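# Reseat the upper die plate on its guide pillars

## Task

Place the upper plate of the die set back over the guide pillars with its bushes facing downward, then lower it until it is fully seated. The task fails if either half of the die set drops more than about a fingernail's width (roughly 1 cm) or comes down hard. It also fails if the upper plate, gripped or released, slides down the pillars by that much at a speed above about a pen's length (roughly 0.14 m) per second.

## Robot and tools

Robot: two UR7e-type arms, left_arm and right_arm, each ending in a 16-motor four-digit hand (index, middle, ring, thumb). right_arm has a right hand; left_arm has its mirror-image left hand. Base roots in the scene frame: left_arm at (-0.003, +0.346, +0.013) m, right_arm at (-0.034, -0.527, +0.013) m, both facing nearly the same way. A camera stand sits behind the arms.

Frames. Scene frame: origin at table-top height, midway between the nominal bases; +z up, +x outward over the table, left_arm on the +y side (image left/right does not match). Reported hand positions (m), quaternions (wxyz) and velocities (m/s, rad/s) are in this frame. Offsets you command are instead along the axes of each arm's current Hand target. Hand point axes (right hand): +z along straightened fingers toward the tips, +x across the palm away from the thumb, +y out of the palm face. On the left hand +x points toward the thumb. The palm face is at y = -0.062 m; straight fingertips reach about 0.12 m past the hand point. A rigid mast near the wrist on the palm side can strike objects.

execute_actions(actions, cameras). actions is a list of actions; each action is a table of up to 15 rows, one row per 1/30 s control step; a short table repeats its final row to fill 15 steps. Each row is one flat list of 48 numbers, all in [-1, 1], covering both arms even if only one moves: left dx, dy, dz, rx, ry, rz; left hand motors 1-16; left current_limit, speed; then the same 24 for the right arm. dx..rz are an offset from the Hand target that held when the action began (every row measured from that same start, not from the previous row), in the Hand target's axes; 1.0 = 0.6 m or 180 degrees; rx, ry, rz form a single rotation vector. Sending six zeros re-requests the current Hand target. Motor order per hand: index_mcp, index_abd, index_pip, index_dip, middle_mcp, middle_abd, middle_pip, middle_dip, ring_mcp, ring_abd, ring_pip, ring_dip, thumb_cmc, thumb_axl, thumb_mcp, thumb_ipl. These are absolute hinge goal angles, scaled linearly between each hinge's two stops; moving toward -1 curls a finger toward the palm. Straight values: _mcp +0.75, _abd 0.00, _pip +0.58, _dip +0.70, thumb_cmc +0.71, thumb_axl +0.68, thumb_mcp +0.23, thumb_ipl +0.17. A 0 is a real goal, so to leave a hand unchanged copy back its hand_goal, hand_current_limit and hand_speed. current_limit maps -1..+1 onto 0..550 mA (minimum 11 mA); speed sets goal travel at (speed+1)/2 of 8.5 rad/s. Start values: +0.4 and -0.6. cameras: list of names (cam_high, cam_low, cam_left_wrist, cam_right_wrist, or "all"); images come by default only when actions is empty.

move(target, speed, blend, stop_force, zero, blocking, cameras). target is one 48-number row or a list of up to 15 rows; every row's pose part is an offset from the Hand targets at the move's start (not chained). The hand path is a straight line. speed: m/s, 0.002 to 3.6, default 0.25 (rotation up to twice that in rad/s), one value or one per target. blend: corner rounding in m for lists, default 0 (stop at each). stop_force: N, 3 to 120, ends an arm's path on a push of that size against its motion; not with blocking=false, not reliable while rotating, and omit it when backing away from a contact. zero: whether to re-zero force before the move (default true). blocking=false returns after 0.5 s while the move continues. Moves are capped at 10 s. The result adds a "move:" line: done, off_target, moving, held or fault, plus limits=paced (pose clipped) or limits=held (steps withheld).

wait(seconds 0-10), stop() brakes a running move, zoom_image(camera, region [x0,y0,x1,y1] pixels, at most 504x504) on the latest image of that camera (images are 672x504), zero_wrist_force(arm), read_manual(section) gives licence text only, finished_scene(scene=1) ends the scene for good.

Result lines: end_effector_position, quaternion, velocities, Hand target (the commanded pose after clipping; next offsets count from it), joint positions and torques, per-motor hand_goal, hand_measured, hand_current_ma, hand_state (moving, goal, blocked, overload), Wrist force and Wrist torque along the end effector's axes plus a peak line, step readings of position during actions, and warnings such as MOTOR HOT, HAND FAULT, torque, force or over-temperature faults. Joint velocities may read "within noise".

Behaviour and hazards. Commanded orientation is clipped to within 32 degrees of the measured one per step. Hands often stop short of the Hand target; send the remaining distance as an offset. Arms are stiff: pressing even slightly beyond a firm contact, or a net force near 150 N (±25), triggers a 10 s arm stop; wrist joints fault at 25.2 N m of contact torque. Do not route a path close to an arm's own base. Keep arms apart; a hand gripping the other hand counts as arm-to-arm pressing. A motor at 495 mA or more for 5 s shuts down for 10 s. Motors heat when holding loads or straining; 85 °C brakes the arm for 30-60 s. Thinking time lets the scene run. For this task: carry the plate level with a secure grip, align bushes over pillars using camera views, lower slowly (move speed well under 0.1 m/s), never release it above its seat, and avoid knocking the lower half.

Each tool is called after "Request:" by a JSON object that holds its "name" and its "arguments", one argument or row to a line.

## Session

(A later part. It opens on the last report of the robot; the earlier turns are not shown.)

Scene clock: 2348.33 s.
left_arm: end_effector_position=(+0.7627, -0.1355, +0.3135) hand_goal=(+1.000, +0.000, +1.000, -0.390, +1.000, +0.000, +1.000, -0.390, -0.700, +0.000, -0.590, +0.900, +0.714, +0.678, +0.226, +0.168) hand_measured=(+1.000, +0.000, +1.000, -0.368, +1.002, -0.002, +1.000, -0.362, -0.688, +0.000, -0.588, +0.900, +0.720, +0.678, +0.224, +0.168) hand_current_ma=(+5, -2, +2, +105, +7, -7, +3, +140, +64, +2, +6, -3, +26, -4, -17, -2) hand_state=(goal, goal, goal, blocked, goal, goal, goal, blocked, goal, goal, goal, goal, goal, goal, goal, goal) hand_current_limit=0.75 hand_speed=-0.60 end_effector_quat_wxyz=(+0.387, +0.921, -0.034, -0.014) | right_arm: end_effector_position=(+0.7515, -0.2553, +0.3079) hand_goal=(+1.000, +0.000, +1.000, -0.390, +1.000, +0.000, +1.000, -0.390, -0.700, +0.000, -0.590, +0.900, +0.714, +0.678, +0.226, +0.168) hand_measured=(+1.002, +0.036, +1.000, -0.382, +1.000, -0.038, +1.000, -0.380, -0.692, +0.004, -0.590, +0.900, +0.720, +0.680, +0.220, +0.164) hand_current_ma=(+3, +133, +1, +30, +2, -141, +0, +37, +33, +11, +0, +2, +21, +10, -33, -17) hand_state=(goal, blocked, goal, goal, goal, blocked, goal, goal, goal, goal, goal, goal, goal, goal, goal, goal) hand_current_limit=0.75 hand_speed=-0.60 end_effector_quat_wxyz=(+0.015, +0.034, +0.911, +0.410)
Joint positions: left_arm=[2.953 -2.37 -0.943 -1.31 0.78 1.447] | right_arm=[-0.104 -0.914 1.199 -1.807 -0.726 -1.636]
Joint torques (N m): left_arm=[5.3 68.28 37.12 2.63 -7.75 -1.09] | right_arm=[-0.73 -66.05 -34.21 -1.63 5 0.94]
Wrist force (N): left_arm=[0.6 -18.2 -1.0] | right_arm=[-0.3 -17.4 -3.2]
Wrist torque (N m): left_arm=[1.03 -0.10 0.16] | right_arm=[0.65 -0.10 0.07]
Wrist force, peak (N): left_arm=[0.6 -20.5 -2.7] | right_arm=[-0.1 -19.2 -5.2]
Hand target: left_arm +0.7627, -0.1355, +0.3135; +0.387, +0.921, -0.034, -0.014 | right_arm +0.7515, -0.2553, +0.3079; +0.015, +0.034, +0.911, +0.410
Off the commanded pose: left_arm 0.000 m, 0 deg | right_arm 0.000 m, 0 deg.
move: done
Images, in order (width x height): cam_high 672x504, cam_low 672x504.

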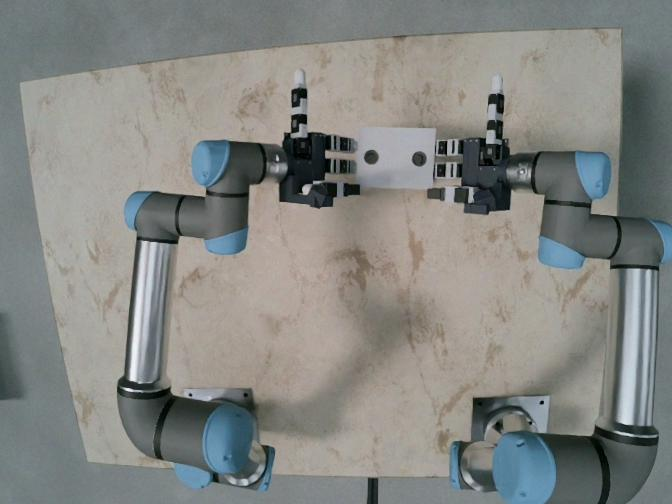

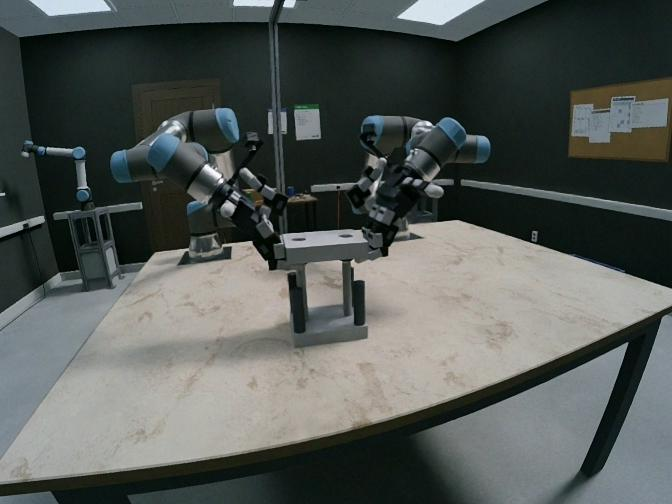

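Request:
{"name": "move", "arguments": {
  "target": [0,-0.00713,0.00701,0,0,0,1,0,1,-0.391,1,0,1,-0.391,-0.70,0,-0.59,0.9,0.714,0.678,0.226,0.168,0.75,-0.6,0,-0.00749,0.00663,0,0,0,1,0,1,-0.391,1,0,1,-0.391,-0.70,0,-0.59,0.9,0.714,0.678,0.226,0.168,0.75,-0.6],
  "speed": 0.008,
  "stop_force": 4,
  "cameras": ["cam_high","cam_low"]
}}

Request:
{"name": "zoom_image", "arguments": {
  "camera": "cam_low",
  "region": [275, 235, 325, 285]
}}

Request:
{"name": "zoom_image", "arguments": {
  "camera": "cam_low",
  "region": [325, 235, 375, 285]
}}

Scene clock: 2408.10 s.
left_arm: end_effector_position=(+0.7627, -0.1355, +0.3075) hand_goal=(+1.000, +0.000, +1.000, -0.390, +1.000, +0.000, +1.000, -0.390, -0.700, +0.000, -0.590, +0.900, +0.714, +0.678, +0.226, +0.168) hand_measured=(+1.000, +0.004, +1.000, -0.368, +1.002, +0.004, +1.000, -0.362, -0.688, +0.000, -0.588, +0.900, +0.720, +0.678, +0.224, +0.168) hand_current_ma=(+4, +15, +2, +105, +7, +13, +3, +140, +64, +2, +6, -3, +26, -4, -17, -2) hand_state=(goal, goal, goal, blocked, goal, goal, goal, blocked, goal, goal, goal, goal, goal, goal, goal, goal) hand_current_limit=0.75 hand_speed=-0.60 end_effector_quat_wxyz=(+0.387, +0.921, -0.034, -0.014) | right_arm: end_effector_position=(+0.7515, -0.2553, +0.3018) hand_goal=(+1.000, +0.000, +1.000, -0.390, +1.000, +0.000, +1.000, -0.390, -0.700, +0.000, -0.590, +0.900, +0.714, +0.678, +0.226, +0.168) hand_measured=(+1.000, +0.036, +1.000, -0.382, +1.000, -0.038, +1.000, -0.380, -0.692, +0.004, -0.590, +0.900, +0.720, +0.680, +0.220, +0.164) hand_current_ma=(+3, +133, +1, +30, +2, -141, +0, +38, +33, +11, +0, +2, +21, +10, -33, -17) hand_state=(goal, blocked, goal, goal, goal, blocked, goal, goal, goal, goal, goal, goal, goal, goal, goal, goal) hand_current_limit=0.75 hand_speed=-0.60 end_effector_quat_wxyz=(+0.015, +0.034, +0.911, +0.410)
Joint positions: left_arm=[2.953 -2.373 -0.953 -1.297 0.78 1.447] | right_arm=[-0.104 -0.909 1.208 -1.82 -0.726 -1.636]
Joint torques (N m): left_arm=[4.2 57 29.63 1.71 -4.58 -0.49] | right_arm=[-0.74 -59.49 -29.69 -1.86 4.97 -0.51]
Wrist force (N): left_arm=[2.0 -12.9 -0.8] | right_arm=[-2.1 -14.3 -2.2]
Wrist torque (N m): left_arm=[0.75 0.05 0.28] | right_arm=[0.41 -0.37 -0.09]
Wrist force, peak (N): left_arm=[0.3 -18.5 -0.9] | right_arm=[-0.1 -17.4 -3.4]
Hand target: left_arm +0.7627, -0.1355, +0.3075; +0.387, +0.921, -0.034, -0.014 | right_arm +0.7515, -0.2553, +0.3019; +0.015, +0.034, +0.911, +0.410
Off the commanded pose: left_arm 0.000 m, 0 deg | right_arm 0.000 m, 0 deg.
move: done
Images, in order (width x height): cam_high 672x504, cam_low 672x504.

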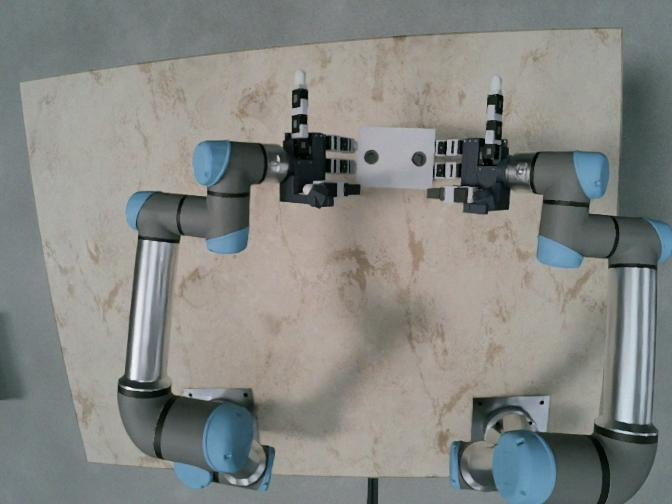

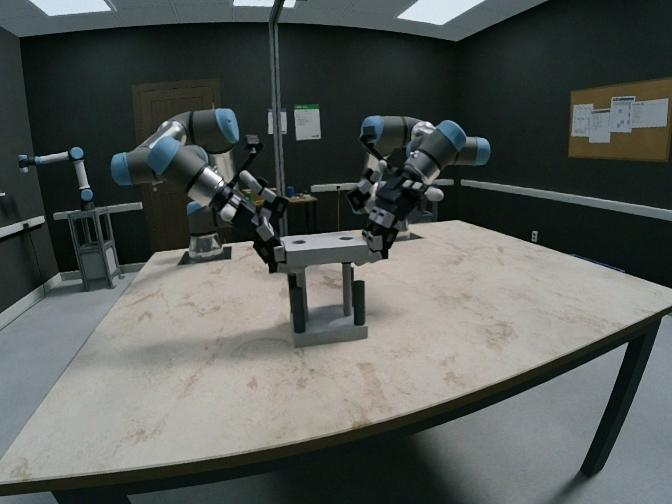

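Scaled by 10.080.

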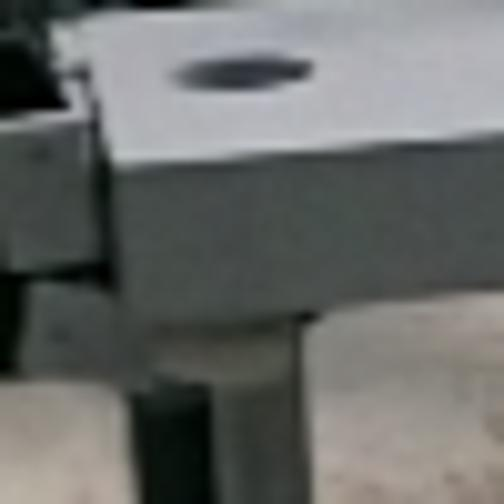

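Scaled by 10.080.

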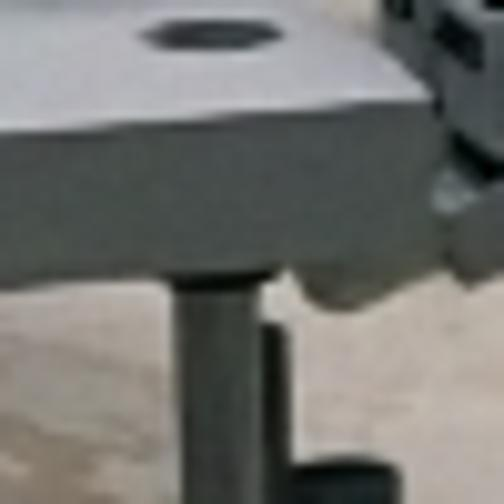

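Request:
{"name": "move", "arguments": {
  "target": [0.00133,0.00035,0.00036,0,0,0,1,0,1,-0.391,1,0,1,-0.391,-0.70,0,-0.59,0.9,0.714,0.678,0.226,0.168,0.75,-0.6,-0.00133,-0.00033,-0.00037,0,0,0,1,0,1,-0.391,1,0,1,-0.391,-0.70,0,-0.59,0.9,0.714,0.678,0.226,0.168,0.75,-0.6],
  "speed": 0.005
}}

Scene clock: 2425.20 s.
left_arm: end_effector_position=(+0.7635, -0.1358, +0.3075) hand_goal=(+1.000, +0.000, +1.000, -0.390, +1.000, +0.000, +1.000, -0.390, -0.700, +0.000, -0.590, +0.900, +0.714, +0.678, +0.226, +0.168) hand_measured=(+1.000, +0.000, +1.000, -0.368, +1.002, -0.002, +1.000, -0.362, -0.688, +0.000, -0.588, +0.900, +0.720, +0.678, +0.224, +0.168) hand_current_ma=(+4, +0, +2, +105, +7, -4, +3, +140, +64, +2, +6, -3, +26, -4, -17, -2) hand_state=(goal, goal, goal, blocked, goal, goal, goal, blocked, goal, goal, goal, goal, goal, goal, goal, goal) hand_current_limit=0.75 hand_speed=-0.60 end_effector_quat_wxyz=(+0.387, +0.922, -0.034, -0.013) | right_arm: end_effector_position=(+0.7523, -0.2557, +0.3019) hand_goal=(+1.000, +0.000, +1.000, -0.390, +1.000, +0.000, +1.000, -0.390, -0.700, +0.000, -0.590, +0.900, +0.714, +0.678, +0.226, +0.168) hand_measured=(+1.000, +0.036, +1.000, -0.382, +1.000, -0.038, +1.000, -0.380, -0.692, +0.004, -0.590, +0.900, +0.720, +0.680, +0.220, +0.164) hand_current_ma=(+3, +133, +1, +30, +2, -141, +0, +41, +33, +11, +0, +2, +21, +10, -33, -17) hand_state=(goal, blocked, goal, goal, goal, blocked, goal, goal, goal, goal, goal, goal, goal, goal, goal, goal) hand_current_limit=0.75 hand_speed=-0.60 end_effector_quat_wxyz=(+0.015, +0.034, +0.911, +0.410)
Joint positions: left_arm=[2.953 -2.376 -0.948 -1.299 0.78 1.447] | right_arm=[-0.105 -0.908 1.204 -1.818 -0.726 -1.637]
Joint torques (N m): left_arm=[-18.64 57.09 33.11 2.58 -3.3 -1.39] | right_arm=[-2.28 -55.09 -32.53 -1.99 4.44 -1.57]
Wrist force (N): left_arm=[0.3 -15.5 1.2] | right_arm=[-0.2 -14.9 -0.7]
Wrist torque (N m): left_arm=[0.66 -0.06 0.14] | right_arm=[0.36 -0.12 0.09]
Wrist force, peak (N): left_arm=[0.3 -15.5 1.2] | right_arm=[-0.3 -15.0 -0.5]
Hand target: left_arm +0.7635, -0.1359, +0.3075; +0.387, +0.921, -0.034, -0.014 | right_arm +0.7523, -0.2557, +0.3019; +0.015, +0.034, +0.911, +0.410
Off the commanded pose: left_arm 0.000 m, 0 deg | right_arm 0.000 m, 0 deg.
move: done

Request:
{"name": "move", "arguments": {
  "target": [0,-0.00594,0.00584,0,0,0,1,0,1,-0.391,1,0,1,-0.391,-0.70,0,-0.59,0.9,0.714,0.678,0.226,0.168,0.75,-0.6,0,-0.00624,0.00553,0,0,0,1,0,1,-0.391,1,0,1,-0.391,-0.70,0,-0.59,0.9,0.714,0.678,0.226,0.168,0.75,-0.6],
  "speed": 0.008,
  "stop_force": 4,
  "cameras": ["cam_high","cam_low"]
}}

Request:
{"name": "zoom_image", "arguments": {
  "camera": "cam_low",
  "region": [325, 235, 375, 285]
}}

Scene clock: 2435.97 s.
left_arm: end_effector_position=(+0.7635, -0.1359, +0.3024) hand_goal=(+1.000, +0.000, +1.000, -0.390, +1.000, +0.000, +1.000, -0.390, -0.700, +0.000, -0.590, +0.900, +0.714, +0.678, +0.226, +0.168) hand_measured=(+1.000, +0.002, +1.000, -0.368, +1.002, +0.000, +1.000, -0.362, -0.688, +0.000, -0.588, +0.900, +0.720, +0.678, +0.224, +0.168) hand_current_ma=(+4, +6, +2, +106, +7, +3, +3, +140, +64, +2, +6, -3, +26, -4, -17, -2) hand_state=(goal, goal, goal, blocked, goal, goal, goal, blocked, goal, goal, goal, goal, goal, goal, goal, goal) hand_current_limit=0.75 hand_speed=-0.60 end_effector_quat_wxyz=(+0.387, +0.922, -0.034, -0.014) | right_arm: end_effector_position=(+0.7523, -0.2557, +0.2968) hand_goal=(+1.000, +0.000, +1.000, -0.390, +1.000, +0.000, +1.000, -0.390, -0.700, +0.000, -0.590, +0.900, +0.714, +0.678, +0.226, +0.168) hand_measured=(+1.002, +0.034, +1.000, -0.382, +1.000, -0.040, +1.000, -0.380, -0.692, +0.004, -0.590, +0.900, +0.720, +0.680, +0.220, +0.164) hand_current_ma=(+3, +124, +1, +31, +1, -149, +0, +41, +33, +11, +0, +2, +21, +10, -33, -17) hand_state=(goal, blocked, goal, goal, goal, blocked, goal, goal, goal, goal, goal, goal, goal, goal, goal, goal) hand_current_limit=0.75 hand_speed=-0.60 end_effector_quat_wxyz=(+0.015, +0.034, +0.911, +0.410)
Joint positions: left_arm=[2.953 -2.378 -0.957 -1.288 0.78 1.447] | right_arm=[-0.105 -0.904 1.211 -1.829 -0.726 -1.637]
Joint torques (N m): left_arm=[-18.54 63.51 34.72 2.5 -6.77 0.68] | right_arm=[7.72 -62.91 -31.71 -3.21 4.08 0.25]
Wrist force (N): left_arm=[0.4 -15.0 0.2] | right_arm=[1.4 -14.8 -1.4]
Wrist torque (N m): left_arm=[0.82 -0.05 0.14] | right_arm=[0.39 -0.09 0.34]
Wrist force, peak (N): left_arm=[0.3 -15.9 0.8] | right_arm=[-0.5 -15.4 -0.8]
Hand target: left_arm +0.7635, -0.1359, +0.3025; +0.387, +0.921, -0.034, -0.014 | right_arm +0.7523, -0.2557, +0.2968; +0.015, +0.034, +0.911, +0.410
Off the commanded pose: left_arm 0.000 m, 0 deg | right_arm 0.000 m, 0 deg.
move: done
Images, in order (width x height): cam_high 672x504, cam_low 672x504.

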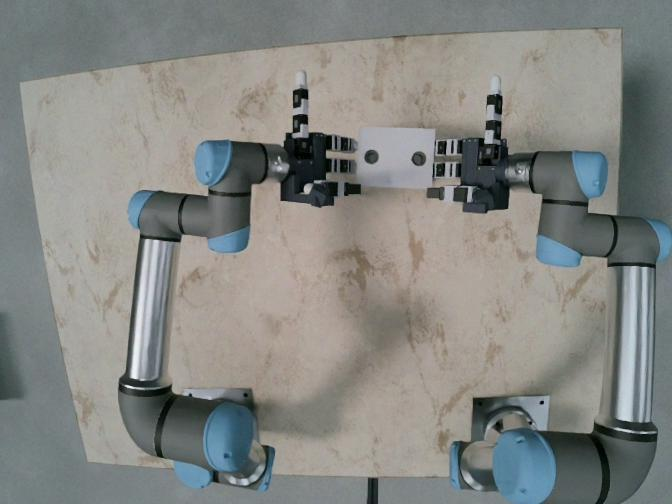

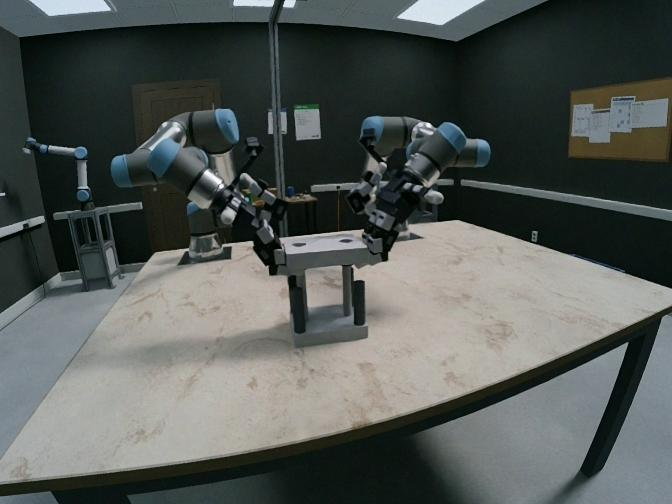

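Scaled by 10.080.

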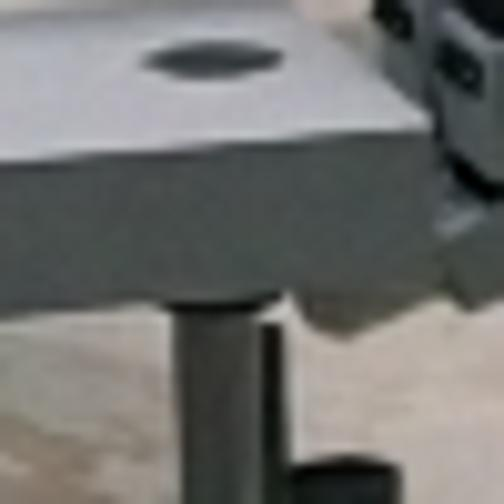

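Request:
{"name": "move", "arguments": {
  "target": [0.00017,-0.01188,0.01168,0,0,0,1,0,1,-0.391,1,0,1,-0.391,-0.70,0,-0.59,0.9,0.714,0.678,0.226,0.168,0.75,-0.6,0.00067,-0.01248,0.01105,0,0,0,1,0,1,-0.391,1,0,1,-0.391,-0.70,0,-0.59,0.9,0.714,0.678,0.226,0.168,0.75,-0.6],
  "speed": 0.012,
  "stop_force": 6
}}

Scene clock: 2456.33 s.
left_arm: end_effector_position=(+0.7635, -0.1359, +0.2994) hand_goal=(+1.000, +0.000, +1.000, -0.390, +1.000, +0.000, +1.000, -0.390, -0.700, +0.000, -0.590, +0.900, +0.714, +0.678, +0.226, +0.168) hand_measured=(+1.000, +0.000, +1.000, -0.372, +1.000, +0.000, +1.000, -0.364, -0.688, +0.000, -0.588, +0.900, +0.720, +0.678, +0.224, +0.168) hand_current_ma=(+2, +3, +2, +85, +4, +0, +2, +122, +64, +2, +6, -3, +26, -4, -17, -2) hand_state=(goal, goal, goal, goal, goal, goal, goal, blocked, goal, goal, goal, goal, goal, goal, goal, goal) hand_current_limit=0.75 hand_speed=-0.60 end_effector_quat_wxyz=(+0.387, +0.921, -0.034, -0.013) | right_arm: end_effector_position=(+0.7522, -0.2557, +0.2941) hand_goal=(+1.000, +0.000, +1.000, -0.390, +1.000, +0.000, +1.000, -0.390, -0.700, +0.000, -0.590, +0.900, +0.714, +0.678, +0.226, +0.168) hand_measured=(+1.002, +0.034, +1.000, -0.380, +1.000, -0.040, +1.000, -0.378, -0.692, +0.004, -0.590, +0.900, +0.720, +0.680, +0.220, +0.164) hand_current_ma=(+4, +124, +1, +34, +1, -149, +0, +43, +33, +11, +0, +2, +21, +10, -33, -17) hand_state=(goal, blocked, goal, goal, goal, blocked, goal, goal, goal, goal, goal, goal, goal, goal, goal, goal) hand_current_limit=0.75 hand_speed=-0.60 end_effector_quat_wxyz=(+0.016, +0.034, +0.911, +0.410)
Joint positions: left_arm=[2.953 -2.38 -0.961 -1.281 0.78 1.447] | right_arm=[-0.105 -0.902 1.216 -1.835 -0.726 -1.637]
Joint torques (N m): left_arm=[-7.38 66.33 35.09 3.03 -3.49 -1.04] | right_arm=[13.22 -69.31 -37.49 -3.4 4.82 -0.3]
Wrist force (N): left_arm=[0.8 -9.9 2.6] | right_arm=[-0.2 -18.4 3.3]
Wrist torque (N m): left_arm=[0.21 -0.01 0.16] | right_arm=[0.03 -0.15 0.16]
Wrist force, peak (N): left_arm=[0.3 -16.1 0.4] | right_arm=[0.5 -19.0 0.5]
Hand target: left_arm +0.7635, -0.1359, +0.2994; +0.387, +0.921, -0.034, -0.013 (not the last commanded pose) | right_arm +0.7522, -0.2557, +0.2941; +0.016, +0.034, +0.911, +0.410 (not the last commanded pose)
Off the commanded pose: left_arm 0.007 m, 0 deg | right_arm 0.007 m, 0 deg.
move: contact (left_arm, right_arm)

Request:
{"name": "move", "arguments": {
  "target": [0,0.00047,0.00048,0,0,0,1,0,1,-0.391,1,0,1,-0.391,-0.70,0,-0.59,0.9,0.714,0.678,0.226,0.168,0.75,-0.6,0,-0.00044,-0.0005,0,0,0,1,0,1,-0.391,1,0,1,-0.391,-0.70,0,-0.59,0.9,0.714,0.678,0.226,0.168,0.75,-0.6],
  "speed": 0.005,
  "cameras": ["cam_low"]
}}

Request:
{"name": "zoom_image", "arguments": {
  "camera": "cam_low",
  "region": [275, 235, 325, 285]
}}

Request:
{"name": "zoom_image", "arguments": {
  "camera": "cam_low",
  "region": [325, 235, 375, 285]
}}

Scene clock: 2493.53 s.
left_arm: end_effector_position=(+0.7635, -0.1363, +0.2994) hand_goal=(+1.000, +0.000, +1.000, -0.390, +1.000, +0.000, +1.000, -0.390, -0.700, +0.000, -0.590, +0.900, +0.714, +0.678, +0.226, +0.168) hand_measured=(+1.000, +0.000, +1.000, -0.372, +1.000, +0.000, +1.000, -0.364, -0.688, +0.000, -0.588, +0.900, +0.720, +0.678, +0.224, +0.168) hand_current_ma=(+2, +1, +2, +87, +4, -2, +2, +122, +64, +2, +6, -3, +26, -4, -17, -2) hand_state=(goal, goal, goal, goal, goal, goal, goal, blocked, goal, goal, goal, goal, goal, goal, goal, goal) hand_current_limit=0.75 hand_speed=-0.60 end_effector_quat_wxyz=(+0.387, +0.921, -0.034, -0.013) | right_arm: end_effector_position=(+0.7522, -0.2561, +0.2941) hand_goal=(+1.000, +0.000, +1.000, -0.390, +1.000, +0.000, +1.000, -0.390, -0.700, +0.000, -0.590, +0.900, +0.714, +0.678, +0.226, +0.168) hand_measured=(+1.000, +0.034, +1.000, -0.378, +1.000, -0.040, +1.000, -0.378, -0.692, +0.004, -0.590, +0.900, +0.720, +0.680, +0.220, +0.164) hand_current_ma=(+3, +124, +1, +45, +1, -149, +0, +49, +33, +11, +0, +2, +21, +10, -33, -17) hand_state=(goal, blocked, goal, goal, goal, blocked, goal, goal, goal, goal, goal, goal, goal, goal, goal, goal) hand_current_limit=0.75 hand_speed=-0.60 end_effector_quat_wxyz=(+0.016, +0.034, +0.911, +0.410)
Joint positions: left_arm=[2.952 -2.38 -0.961 -1.281 0.78 1.446] | right_arm=[-0.105 -0.902 1.216 -1.835 -0.726 -1.637]
Joint torques (N m): left_arm=[-18.39 53.38 36.05 5.26 -2.4 -1.52] | right_arm=[-7.64 -70.68 -22.59 -2.42 4.34 -1.72]
Wrist force (N): left_arm=[0.3 -12.7 0.4] | right_arm=[-1.0 -14.2 7.8]
Wrist torque (N m): left_arm=[0.62 -0.03 0.12] | right_arm=[-0.53 -0.13 0.04]
Wrist force, peak (N): left_arm=[0.3 -12.9 0.5] | right_arm=[-0.5 -19.1 3.3]
Hand target: left_arm +0.7635, -0.1363, +0.2994; +0.387, +0.921, -0.034, -0.013 | right_arm +0.7522, -0.2561, +0.2941; +0.016, +0.034, +0.911, +0.410
Off the commanded pose: left_arm 0.000 m, 0 deg | right_arm 0.000 m, 0 deg.
move: done
Images, in order (width x height): cam_low 672x504.

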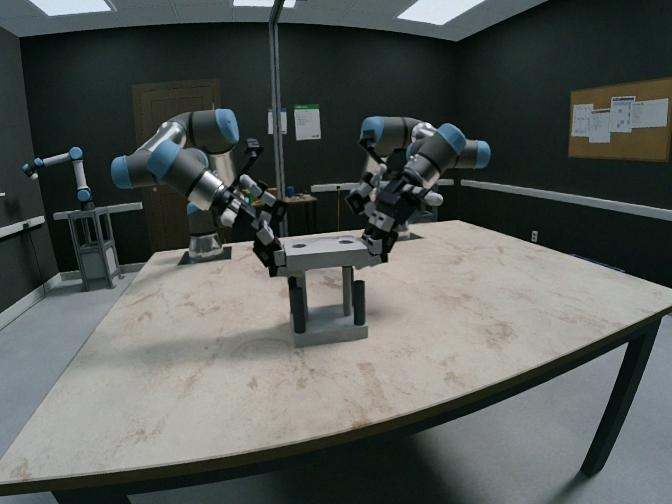

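Scaled by 10.080.

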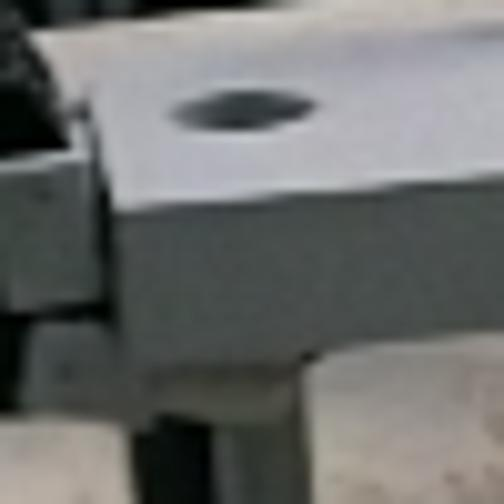

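Scaled by 10.080.

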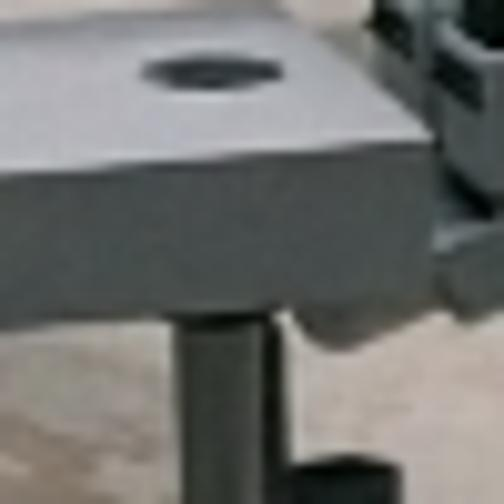

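Request:
{"name": "move", "arguments": {
  "target": [0,-0.00357,0.0035,0,0,0,1,0,1,-0.391,1,0,1,-0.391,-0.70,0,-0.59,0.9,0.714,0.678,0.226,0.168,0.75,-0.6,0,-0.00341,0.00369,0,0,0,1,0,1,-0.391,1,0,1,-0.391,-0.70,0,-0.59,0.9,0.714,0.678,0.226,0.168,0.75,-0.6],
  "speed": 0.01
}}

Scene clock: 2524.43 s.
left_arm: end_effector_position=(+0.7635, -0.1364, +0.2964) hand_goal=(+1.000, +0.000, +1.000, -0.390, +1.000, +0.000, +1.000, -0.390, -0.700, +0.000, -0.590, +0.900, +0.714, +0.678, +0.226, +0.168) hand_measured=(+1.000, +0.000, +1.000, -0.380, +1.000, +0.000, +1.000, -0.372, -0.688, +0.000, -0.588, +0.900, +0.720, +0.678, +0.224, +0.168) hand_current_ma=(+2, +1, +1, +53, +3, -2, +2, +85, +64, +2, +6, -3, +26, -4, -17, -2) hand_state=(goal, goal, goal, goal, goal, goal, goal, goal, goal, goal, goal, goal, goal, goal, goal, goal) hand_current_limit=0.75 hand_speed=-0.60 end_effector_quat_wxyz=(+0.387, +0.921, -0.034, -0.013) | right_arm: end_effector_position=(+0.7522, -0.2558, +0.2911) hand_goal=(+1.000, +0.000, +1.000, -0.390, +1.000, +0.000, +1.000, -0.390, -0.700, +0.000, -0.590, +0.900, +0.714, +0.678, +0.226, +0.168) hand_measured=(+1.000, +0.034, +1.000, -0.380, +1.000, -0.040, +1.000, -0.380, -0.692, +0.004, -0.590, +0.900, +0.720, +0.680, +0.220, +0.164) hand_current_ma=(+2, +124, +1, +41, +1, -147, +0, +35, +33, +11, +0, +2, +21, +10, -33, -17) hand_state=(goal, blocked, goal, goal, goal, blocked, goal, goal, goal, goal, goal, goal, goal, goal, goal, goal) hand_current_limit=0.75 hand_speed=-0.60 end_effector_quat_wxyz=(+0.016, +0.034, +0.911, +0.410)
Joint positions: left_arm=[2.952 -2.382 -0.966 -1.274 0.78 1.446] | right_arm=[-0.105 -0.9 1.22 -1.842 -0.726 -1.637]
Joint torques (N m): left_arm=[-8.9 51.09 16.62 3.41 -0.24 1.32] | right_arm=[19.38 -48.27 -19.73 -3.87 4.23 0.69]
Wrist force (N): left_arm=[1.1 -4.2 0.0] | right_arm=[2.0 -10.7 -7.9]
Wrist torque (N m): left_arm=[0.28 0.02 0.15] | right_arm=[0.89 -0.07 0.26]
Wrist force, peak (N): left_arm=[0.6 -13.4 -0.5] | right_arm=[-0.8 -14.2 7.9]
Hand target: left_arm +0.7635, -0.1363, +0.2964; +0.387, +0.921, -0.034, -0.013 | right_arm +0.7522, -0.2558, +0.2911; +0.016, +0.034, +0.911, +0.410
Off the commanded pose: left_arm 0.000 m, 0 deg | right_arm 0.000 m, 0 deg.
move: done

Request:
{"name": "wait", "arguments": {
  "seconds": 0.2,
  "cameras": ["all"]
}}

Request:
{"name": "zoom_image", "arguments": {
  "camera": "cam_low",
  "region": [275, 235, 325, 285]
}}

Request:
{"name": "zoom_image", "arguments": {
  "camera": "cam_low",
  "region": [325, 235, 375, 285]
}}

Request:
{"name": "zoom_image", "arguments": {
  "camera": "cam_high",
  "region": [362, 142, 386, 166]
}}

Request:
{"name": "zoom_image", "arguments": {
  "camera": "cam_high",
  "region": [408, 148, 432, 172]
}}

Scene clock: 2560.17 s.
left_arm: end_effector_position=(+0.7635, -0.1363, +0.2964) hand_goal=(+1.000, +0.000, +1.000, -0.390, +1.000, +0.000, +1.000, -0.390, -0.700, +0.000, -0.590, +0.900, +0.714, +0.678, +0.226, +0.168) hand_measured=(+1.000, +0.000, +1.000, -0.380, +1.000, +0.000, +1.000, -0.372, -0.688, +0.000, -0.588, +0.900, +0.720, +0.678, +0.224, +0.168) hand_current_ma=(+2, +1, +1, +52, +3, -2, +2, +85, +64, +2, +6, -3, +26, -4, -17, -2) hand_state=(goal, goal, goal, goal, goal, goal, goal, goal, goal, goal, goal, goal, goal, goal, goal, goal) hand_current_limit=0.75 hand_speed=-0.60 end_effector_quat_wxyz=(+0.387, +0.921, -0.034, -0.013) | right_arm: end_effector_position=(+0.7522, -0.2558, +0.2911) hand_goal=(+1.000, +0.000, +1.000, -0.390, +1.000, +0.000, +1.000, -0.390, -0.700, +0.000, -0.590, +0.900, +0.714, +0.678, +0.226, +0.168) hand_measured=(+1.000, +0.034, +1.000, -0.380, +1.000, -0.040, +1.000, -0.380, -0.692, +0.004, -0.590, +0.900, +0.720, +0.680, +0.220, +0.164) hand_current_ma=(+2, +124, +1, +40, +1, -147, +0, +35, +33, +11, +0, +2, +21, +10, -33, -17) hand_state=(goal, blocked, goal, goal, goal, blocked, goal, goal, goal, goal, goal, goal, goal, goal, goal, goal) hand_current_limit=0.75 hand_speed=-0.60 end_effector_quat_wxyz=(+0.016, +0.034, +0.911, +0.410)
Joint positions: left_arm=[2.952 -2.382 -0.966 -1.274 0.78 1.446] | right_arm=[-0.105 -0.9 1.22 -1.842 -0.726 -1.637]
Joint torques (N m): left_arm=[12.09 60.56 32.57 1.18 -0.26 -1.71] | right_arm=[20.41 -59.95 -29.99 -2.01 4.86 -1.39]
Wrist force (N): left_arm=[0.8 -4.4 0.0] | right_arm=[1.5 -11.7 -9.1]
Wrist torque (N m): left_arm=[0.23 0.03 0.12] | right_arm=[1.01 -0.09 0.23]
Wrist force, peak (N): left_arm=[1.2 -4.7 0.1] | right_arm=[1.7 -11.7 -9.5]
Hand target: left_arm +0.7635, -0.1363, +0.2964; +0.387, +0.921, -0.034, -0.013 | right_arm +0.7522, -0.2558, +0.2911; +0.016, +0.034, +0.911, +0.410
Off the commanded pose: left_arm 0.000 m, 0 deg | right_arm 0.000 m, 0 deg.
wait: 0.20 s; at rest from the start
camera_calibration:
cam_left_wrist: T_world_to_cam=[[-0.768534, 0.490174, -0.411199, 0.739706], [0.487307, 0.864912, 0.120248, -0.337532], [0.414593, -0.107965, -0.90358, 0.0640139], [0, 0, 0, 1]] pos_world=[0.706431, -0.0637385, 0.402595]
cam_right_wrist: T_world_to_cam=[[0.815718, 0.338897, 0.468778, -0.6351], [0.356747, -0.932669, 0.0534864, -0.569521], [0.455341, 0.123606, -0.881695, 0.0719303], [0, 0, 0, 1]] pos_world=[0.688485, -0.324832, 0.391604]

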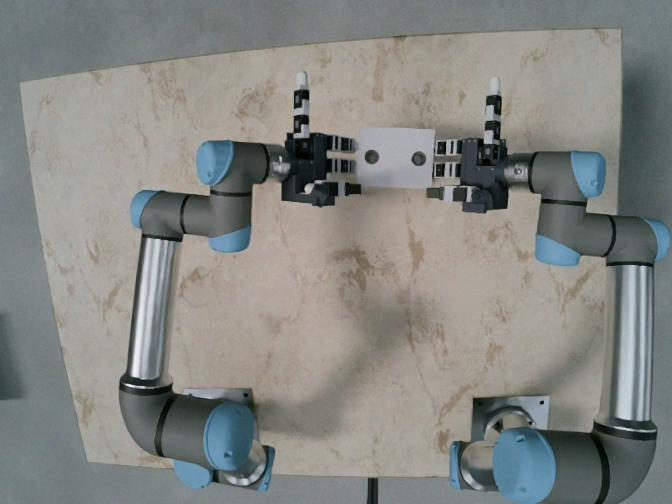

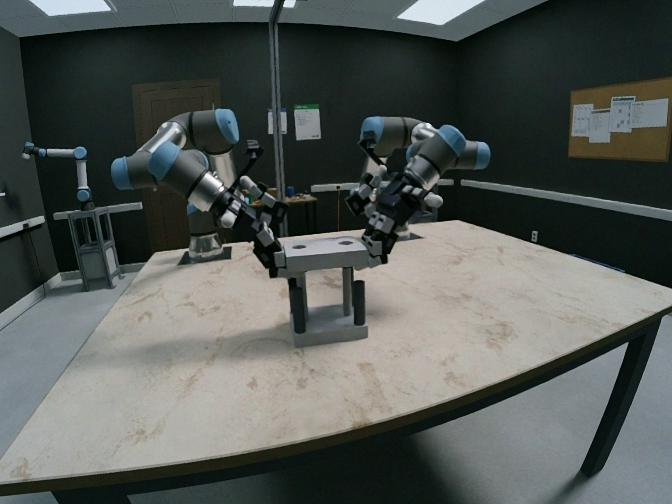

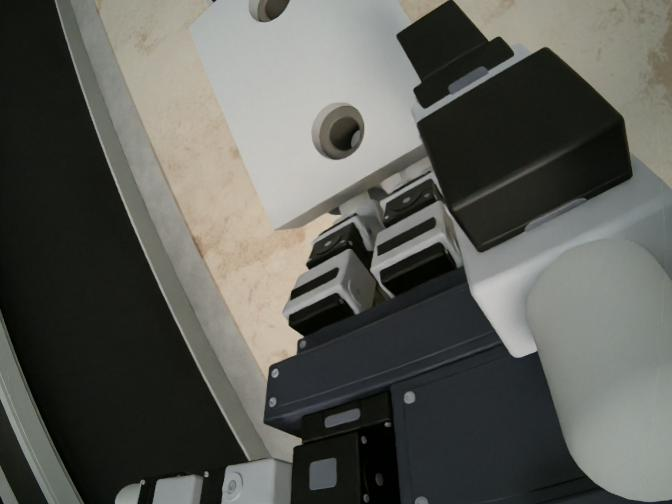

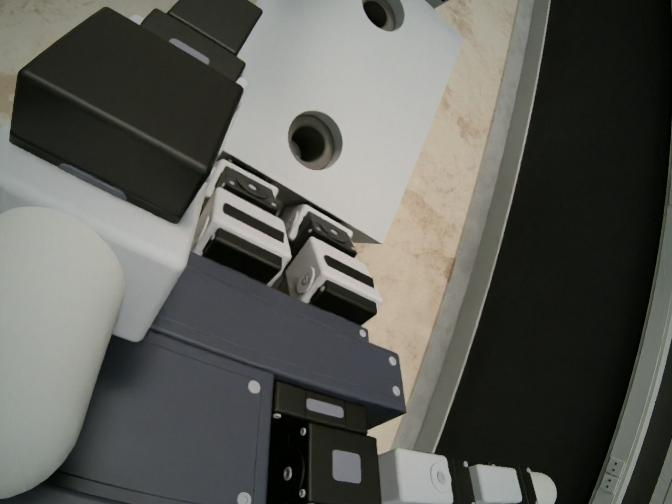

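Scaled by 10.080.

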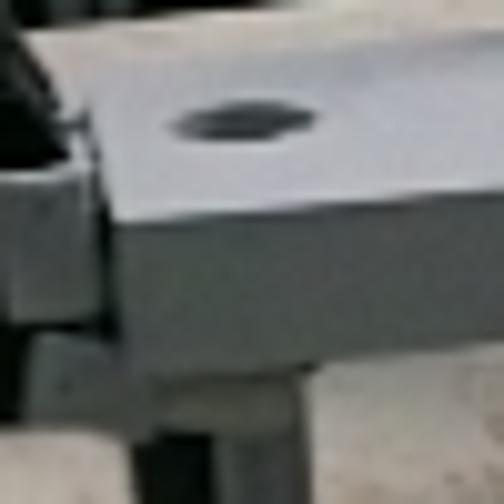

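Scaled by 10.080.

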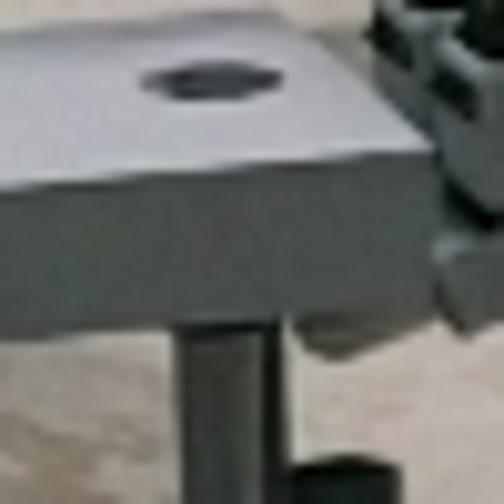

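Scaled by 21.000.

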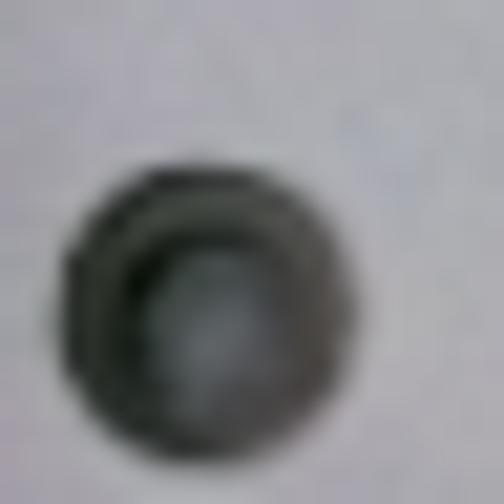

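Scaled by 21.000.

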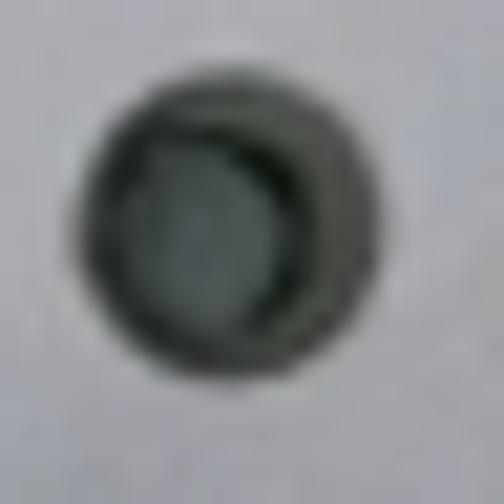

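Request:
{"name": "move", "arguments": {
  "target": [0,0.002727,-0.00198,0,0,0,1,0,1,-0.391,1,0,1,-0.391,-0.70,0,-0.59,0.9,0.714,0.678,0.226,0.168,0.75,-0.6,0.00067,0.002055,-0.00271,0,0,0,1,0,1,-0.391,1,0,1,-0.391,-0.70,0,-0.59,0.9,0.714,0.678,0.226,0.168,0.75,-0.6],
  "speed": 0.01,
  "cameras": ["cam_low"]
}}

Request:
{"name": "zoom_image", "arguments": {
  "camera": "cam_low",
  "region": [275, 235, 325, 285]
}}

Request:
{"name": "zoom_image", "arguments": {
  "camera": "cam_low",
  "region": [325, 235, 375, 285]
}}

Scene clock: 2595.20 s.
left_arm: end_effector_position=(+0.7635, -0.1366, +0.2984) hand_goal=(+1.000, +0.000, +1.000, -0.390, +1.000, +0.000, +1.000, -0.390, -0.700, +0.000, -0.590, +0.900, +0.714, +0.678, +0.226, +0.168) hand_measured=(+1.000, +0.000, +1.000, -0.360, +1.000, +0.000, +1.000, -0.352, -0.688, +0.000, -0.588, +0.900, +0.720, +0.678, +0.224, +0.168) hand_current_ma=(+2, +1, +1, +151, +5, -2, +2, +190, +64, +2, +6, -3, +26, -4, -17, -2) hand_state=(goal, goal, goal, blocked, goal, goal, goal, blocked, goal, goal, goal, goal, goal, goal, goal, goal) hand_current_limit=0.75 hand_speed=-0.60 end_effector_quat_wxyz=(+0.387, +0.921, -0.034, -0.013) | right_arm: end_effector_position=(+0.7517, -0.2561, +0.2930) hand_goal=(+1.000, +0.000, +1.000, -0.390, +1.000, +0.000, +1.000, -0.390, -0.700, +0.000, -0.590, +0.900, +0.714, +0.678, +0.226, +0.168) hand_measured=(+1.002, +0.036, +1.000, -0.362, +1.000, -0.036, +1.000, -0.360, -0.692, +0.004, -0.590, +0.900, +0.720, +0.680, +0.220, +0.164) hand_current_ma=(+4, +130, +1, +120, +2, -131, +0, +121, +33, +11, +0, +2, +21, +10, -33, -17) hand_state=(goal, blocked, goal, blocked, goal, blocked, goal, blocked, goal, goal, goal, goal, goal, goal, goal, goal) hand_current_limit=0.75 hand_speed=-0.60 end_effector_quat_wxyz=(+0.015, +0.034, +0.911, +0.410)
Joint positions: left_arm=[2.952 -2.381 -0.962 -1.278 0.78 1.445] | right_arm=[-0.105 -0.902 1.219 -1.837 -0.726 -1.638]
Joint torques (N m): left_arm=[-14.37 72.52 35.82 3.95 -3.37 -1.27] | right_arm=[-7.88 -82.85 -44.47 -5.31 7.72 -1.93]
Wrist force (N): left_arm=[0.9 -15.0 7.9] | right_arm=[-0.5 -26.9 19.2]
Wrist torque (N m): left_arm=[-0.04 -0.05 0.21] | right_arm=[-1.16 -0.15 0.06]
Wrist force, peak (N): left_arm=[0.9 -15.0 7.9] | right_arm=[-0.5 -26.9 19.2]
Hand target: left_arm +0.7635, -0.1366, +0.2984; +0.387, +0.921, -0.034, -0.013 | right_arm +0.7518, -0.2561, +0.2931; +0.016, +0.034, +0.911, +0.410
Off the commanded pose: left_arm 0.000 m, 0 deg | right_arm 0.000 m, 0 deg.
move: done
Images, in order (width x height): cam_low 672x504.

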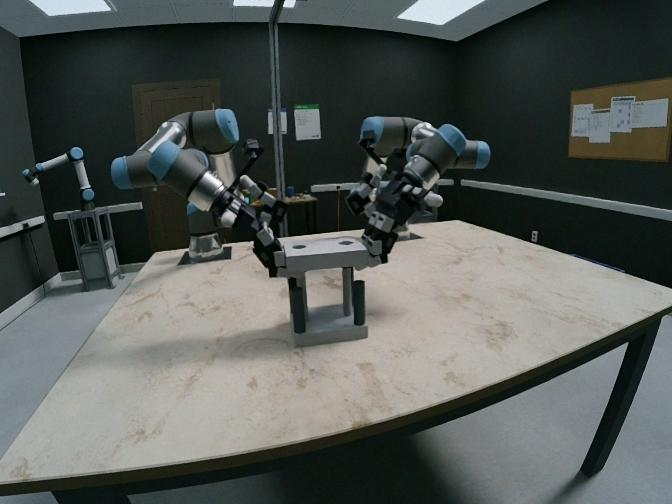

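Scaled by 10.080.

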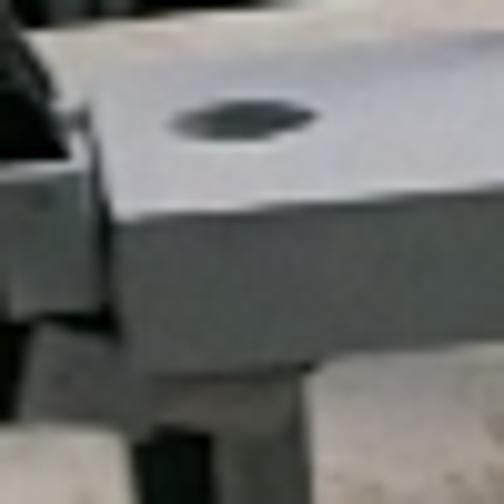

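Scaled by 10.080.

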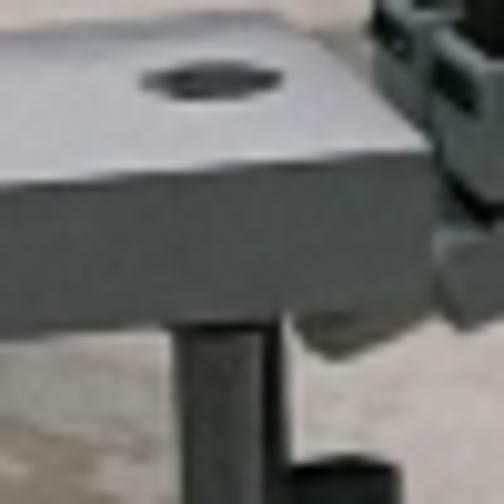

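Request:
{"name": "move", "arguments": {
  "target": [0,-0.000713,0.0007,0,0,0,1,0,1,-0.391,1,0,1,-0.391,-0.70,0,-0.59,0.9,0.714,0.678,0.226,0.168,0.75,-0.6,0,-0.0015,0.00133,0,0,0,1,0,1,-0.391,1,0,1,-0.391,-0.70,0,-0.59,0.9,0.714,0.678,0.226,0.168,0.75,-0.6],
  "speed": 0.01,
  "cameras": ["cam_left_wrist","cam_right_wrist"]
}}

Scene clock: 2636.73 s.
left_arm: end_effector_position=(+0.7635, -0.1366, +0.2978) hand_goal=(+1.000, +0.000, +1.000, -0.390, +1.000, +0.000, +1.000, -0.390, -0.700, +0.000, -0.590, +0.900, +0.714, +0.678, +0.226, +0.168) hand_measured=(+1.000, +0.000, +1.000, -0.358, +1.000, +0.000, +1.000, -0.352, -0.688, +0.000, -0.588, +0.900, +0.720, +0.678, +0.224, +0.168) hand_current_ma=(+2, +1, +1, +153, +5, -2, +2, +191, +64, +2, +6, -3, +26, -4, -17, -2) hand_state=(goal, goal, goal, blocked, goal, goal, goal, blocked, goal, goal, goal, goal, goal, goal, goal, goal) hand_current_limit=0.75 hand_speed=-0.60 end_effector_quat_wxyz=(+0.387, +0.921, -0.034, -0.013) | right_arm: end_effector_position=(+0.7518, -0.2562, +0.2920) hand_goal=(+1.000, +0.000, +1.000, -0.390, +1.000, +0.000, +1.000, -0.390, -0.700, +0.000, -0.590, +0.900, +0.714, +0.678, +0.226, +0.168) hand_measured=(+1.002, +0.036, +1.000, -0.364, +1.000, -0.038, +1.000, -0.366, -0.692, +0.004, -0.590, +0.900, +0.720, +0.680, +0.220, +0.164) hand_current_ma=(+4, +128, +1, +105, +2, -137, +0, +100, +33, +11, +0, +2, +21, +10, -33, -17) hand_state=(goal, blocked, goal, blocked, goal, blocked, goal, blocked, goal, goal, goal, goal, goal, goal, goal, goal) hand_current_limit=0.75 hand_speed=-0.60 end_effector_quat_wxyz=(+0.016, +0.034, +0.911, +0.410)
Joint positions: left_arm=[2.952 -2.382 -0.963 -1.277 0.78 1.445] | right_arm=[-0.105 -0.902 1.22 -1.84 -0.726 -1.638]
Joint torques (N m): left_arm=[-14.35 55.07 17.92 5.26 -6.6 1.53] | right_arm=[-5.04 -51.15 -19.46 -5.02 4.86 0.4]
Wrist force (N): left_arm=[0.1 -11.8 3.8] | right_arm=[2.1 -12.9 1.6]
Wrist torque (N m): left_arm=[0.21 -0.05 0.12] | right_arm=[0.14 0.01 0.34]
Wrist force, peak (N): left_arm=[0.6 -15.4 7.9] | right_arm=[-0.4 -27.6 19.8]
Hand target: left_arm +0.7635, -0.1366, +0.2978; +0.387, +0.921, -0.034, -0.013 | right_arm +0.7518, -0.2561, +0.2919; +0.016, +0.034, +0.911, +0.410
Off the commanded pose: left_arm 0.000 m, 0 deg | right_arm 0.000 m, 0 deg.
move: done
camera_calibration:
cam_left_wrist: T_world_to_cam=[[-0.768517, 0.490169, -0.411238, 0.740396], [0.487302, 0.864914, 0.120257, -0.337404], [0.414632, -0.107977, -0.90356, 0.0653428], [0, 0, 0, 1]] pos_world=[0.706331, -0.0640385, 0.404095]
cam_right_wrist: T_world_to_cam=[[0.815622, 0.338872, 0.468964, -0.635075], [0.356713, -0.932678, 0.0535545, -0.569806], [0.45554, 0.123605, -0.881592, 0.0727792], [0, 0, 0, 1]] pos_world=[0.688084, -0.325232, 0.392504]
Images, in order (width x height): cam_left_wrist 672x504, cam_right_wrist 672x504.

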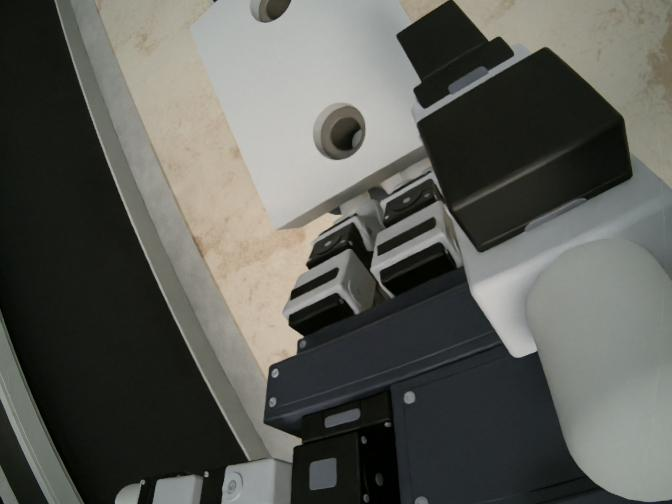

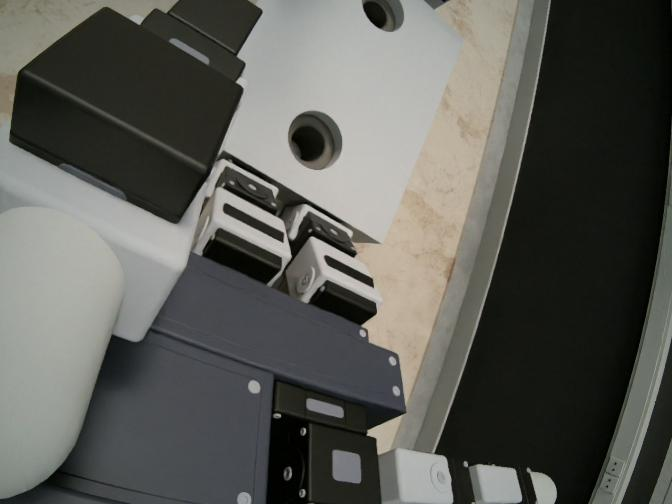

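Request:
{"name": "zoom_image", "arguments": {
  "camera": "cam_left_wrist",
  "region": [300, 90, 380, 170]
}}

Request:
{"name": "zoom_image", "arguments": {
  "camera": "cam_right_wrist",
  "region": [275, 100, 355, 180]
}}

Scaled by 6.300 from the camera's 672x504 image, which has a finer 960x720 frame.

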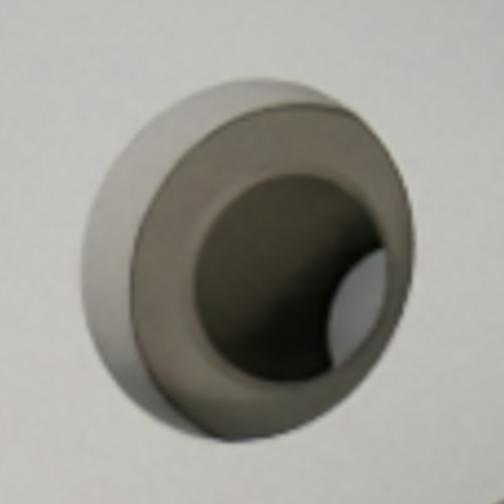

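Scaled by 6.300 from the camera's 672x504 image, which has a finer 960x720 frame.

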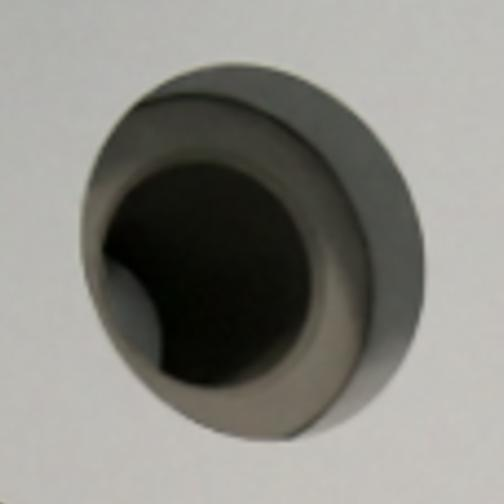

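Request:
{"name": "move", "arguments": {
  "target": [0,-0.00226,0.002456,0,0,0,1,0,1,-0.391,1,0,1,-0.391,-0.70,0,-0.59,0.9,0.714,0.678,0.226,0.168,0.75,-0.6,0.000833,-0.002607,0.002085,0,0,0,1,0,1,-0.391,1,0,1,-0.391,-0.70,0,-0.59,0.9,0.714,0.678,0.226,0.168,0.75,-0.6],
  "speed": 0.01,
  "cameras": ["cam_low"]
}}

Request:
{"name": "zoom_image", "arguments": {
  "camera": "cam_low",
  "region": [275, 235, 325, 285]
}}

Request:
{"name": "zoom_image", "arguments": {
  "camera": "cam_low",
  "region": [325, 235, 375, 285]
}}

Scene clock: 2667.47 s.
left_arm: end_effector_position=(+0.7635, -0.1367, +0.2958) hand_goal=(+1.000, +0.000, +1.000, -0.390, +1.000, +0.000, +1.000, -0.390, -0.700, +0.000, -0.590, +0.900, +0.714, +0.678, +0.226, +0.168) hand_measured=(+1.000, +0.000, +1.000, -0.384, +1.000, -0.002, +1.000, -0.376, -0.688, +0.000, -0.588, +0.900, +0.720, +0.678, +0.224, +0.168) hand_current_ma=(+1, -3, +1, +28, +3, -6, +2, +64, +64, +2, +6, -3, +26, -4, -17, -2) hand_state=(goal, goal, goal, goal, goal, goal, goal, goal, goal, goal, goal, goal, goal, goal, goal, goal) hand_current_limit=0.75 hand_speed=-0.60 end_effector_quat_wxyz=(+0.387, +0.921, -0.034, -0.013) | right_arm: end_effector_position=(+0.7512, -0.2562, +0.2899) hand_goal=(+1.000, +0.000, +1.000, -0.390, +1.000, +0.000, +1.000, -0.390, -0.700, +0.000, -0.590, +0.900, +0.714, +0.678, +0.226, +0.168) hand_measured=(+1.000, +0.038, +1.000, -0.390, +1.000, -0.036, +1.000, -0.388, -0.692, +0.004, -0.590, +0.900, +0.720, +0.680, +0.220, +0.164) hand_current_ma=(+1, +142, +1, +3, +1, -134, +0, +7, +33, +11, +0, +2, +21, +10, -33, -17) hand_state=(goal, blocked, goal, goal, goal, blocked, goal, goal, goal, goal, goal, goal, goal, goal, goal, goal) hand_current_limit=0.75 hand_speed=-0.60 end_effector_quat_wxyz=(+0.016, +0.034, +0.911, +0.410)
Joint positions: left_arm=[2.952 -2.383 -0.966 -1.273 0.78 1.445] | right_arm=[-0.105 -0.901 1.225 -1.845 -0.726 -1.638]
Joint torques (N m): left_arm=[-12.66 49.37 14.93 3.51 -0.61 -1.57] | right_arm=[-4.42 -43.39 -16.92 -2.96 3 -1.25]
Wrist force (N): left_arm=[0.8 -2.7 0.1] | right_arm=[-1.4 -2.1 -5.4]
Wrist torque (N m): left_arm=[0.12 -0.01 0.12] | right_arm=[0.42 -0.32 -0.02]
Wrist force, peak (N): left_arm=[0.2 -11.8 3.3] | right_arm=[2.1 -13.0 1.3]
Hand target: left_arm +0.7635, -0.1367, +0.2958; +0.387, +0.921, -0.034, -0.013 | right_arm +0.7513, -0.2562, +0.2899; +0.016, +0.034, +0.911, +0.410
Off the commanded pose: left_arm 0.000 m, 0 deg | right_arm 0.000 m, 0 deg.
move: done
Images, in order (width x height): cam_low 672x504.

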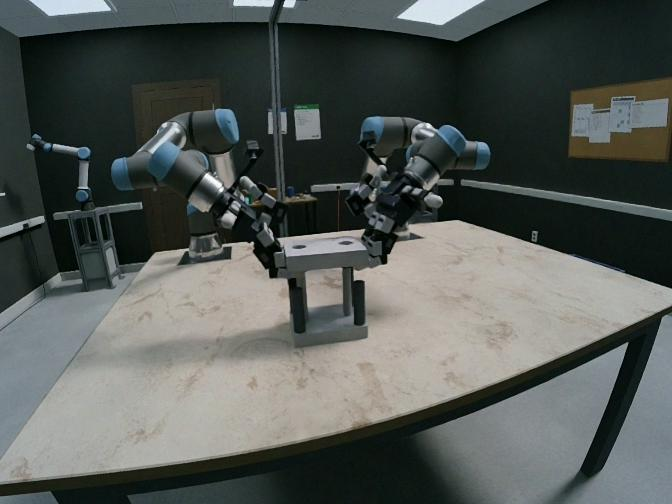

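Scaled by 10.080.

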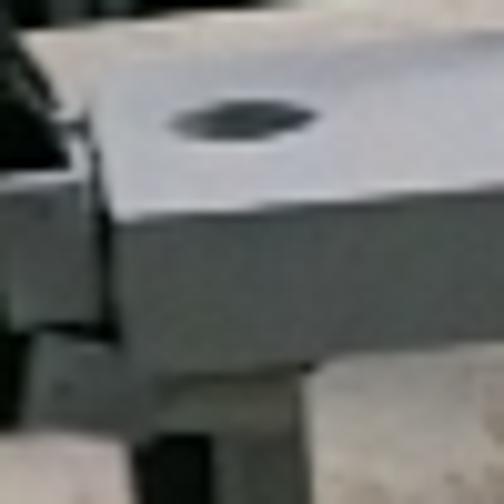

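Scaled by 10.080.

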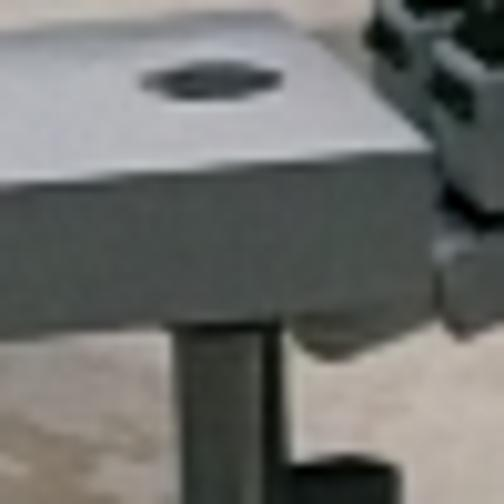

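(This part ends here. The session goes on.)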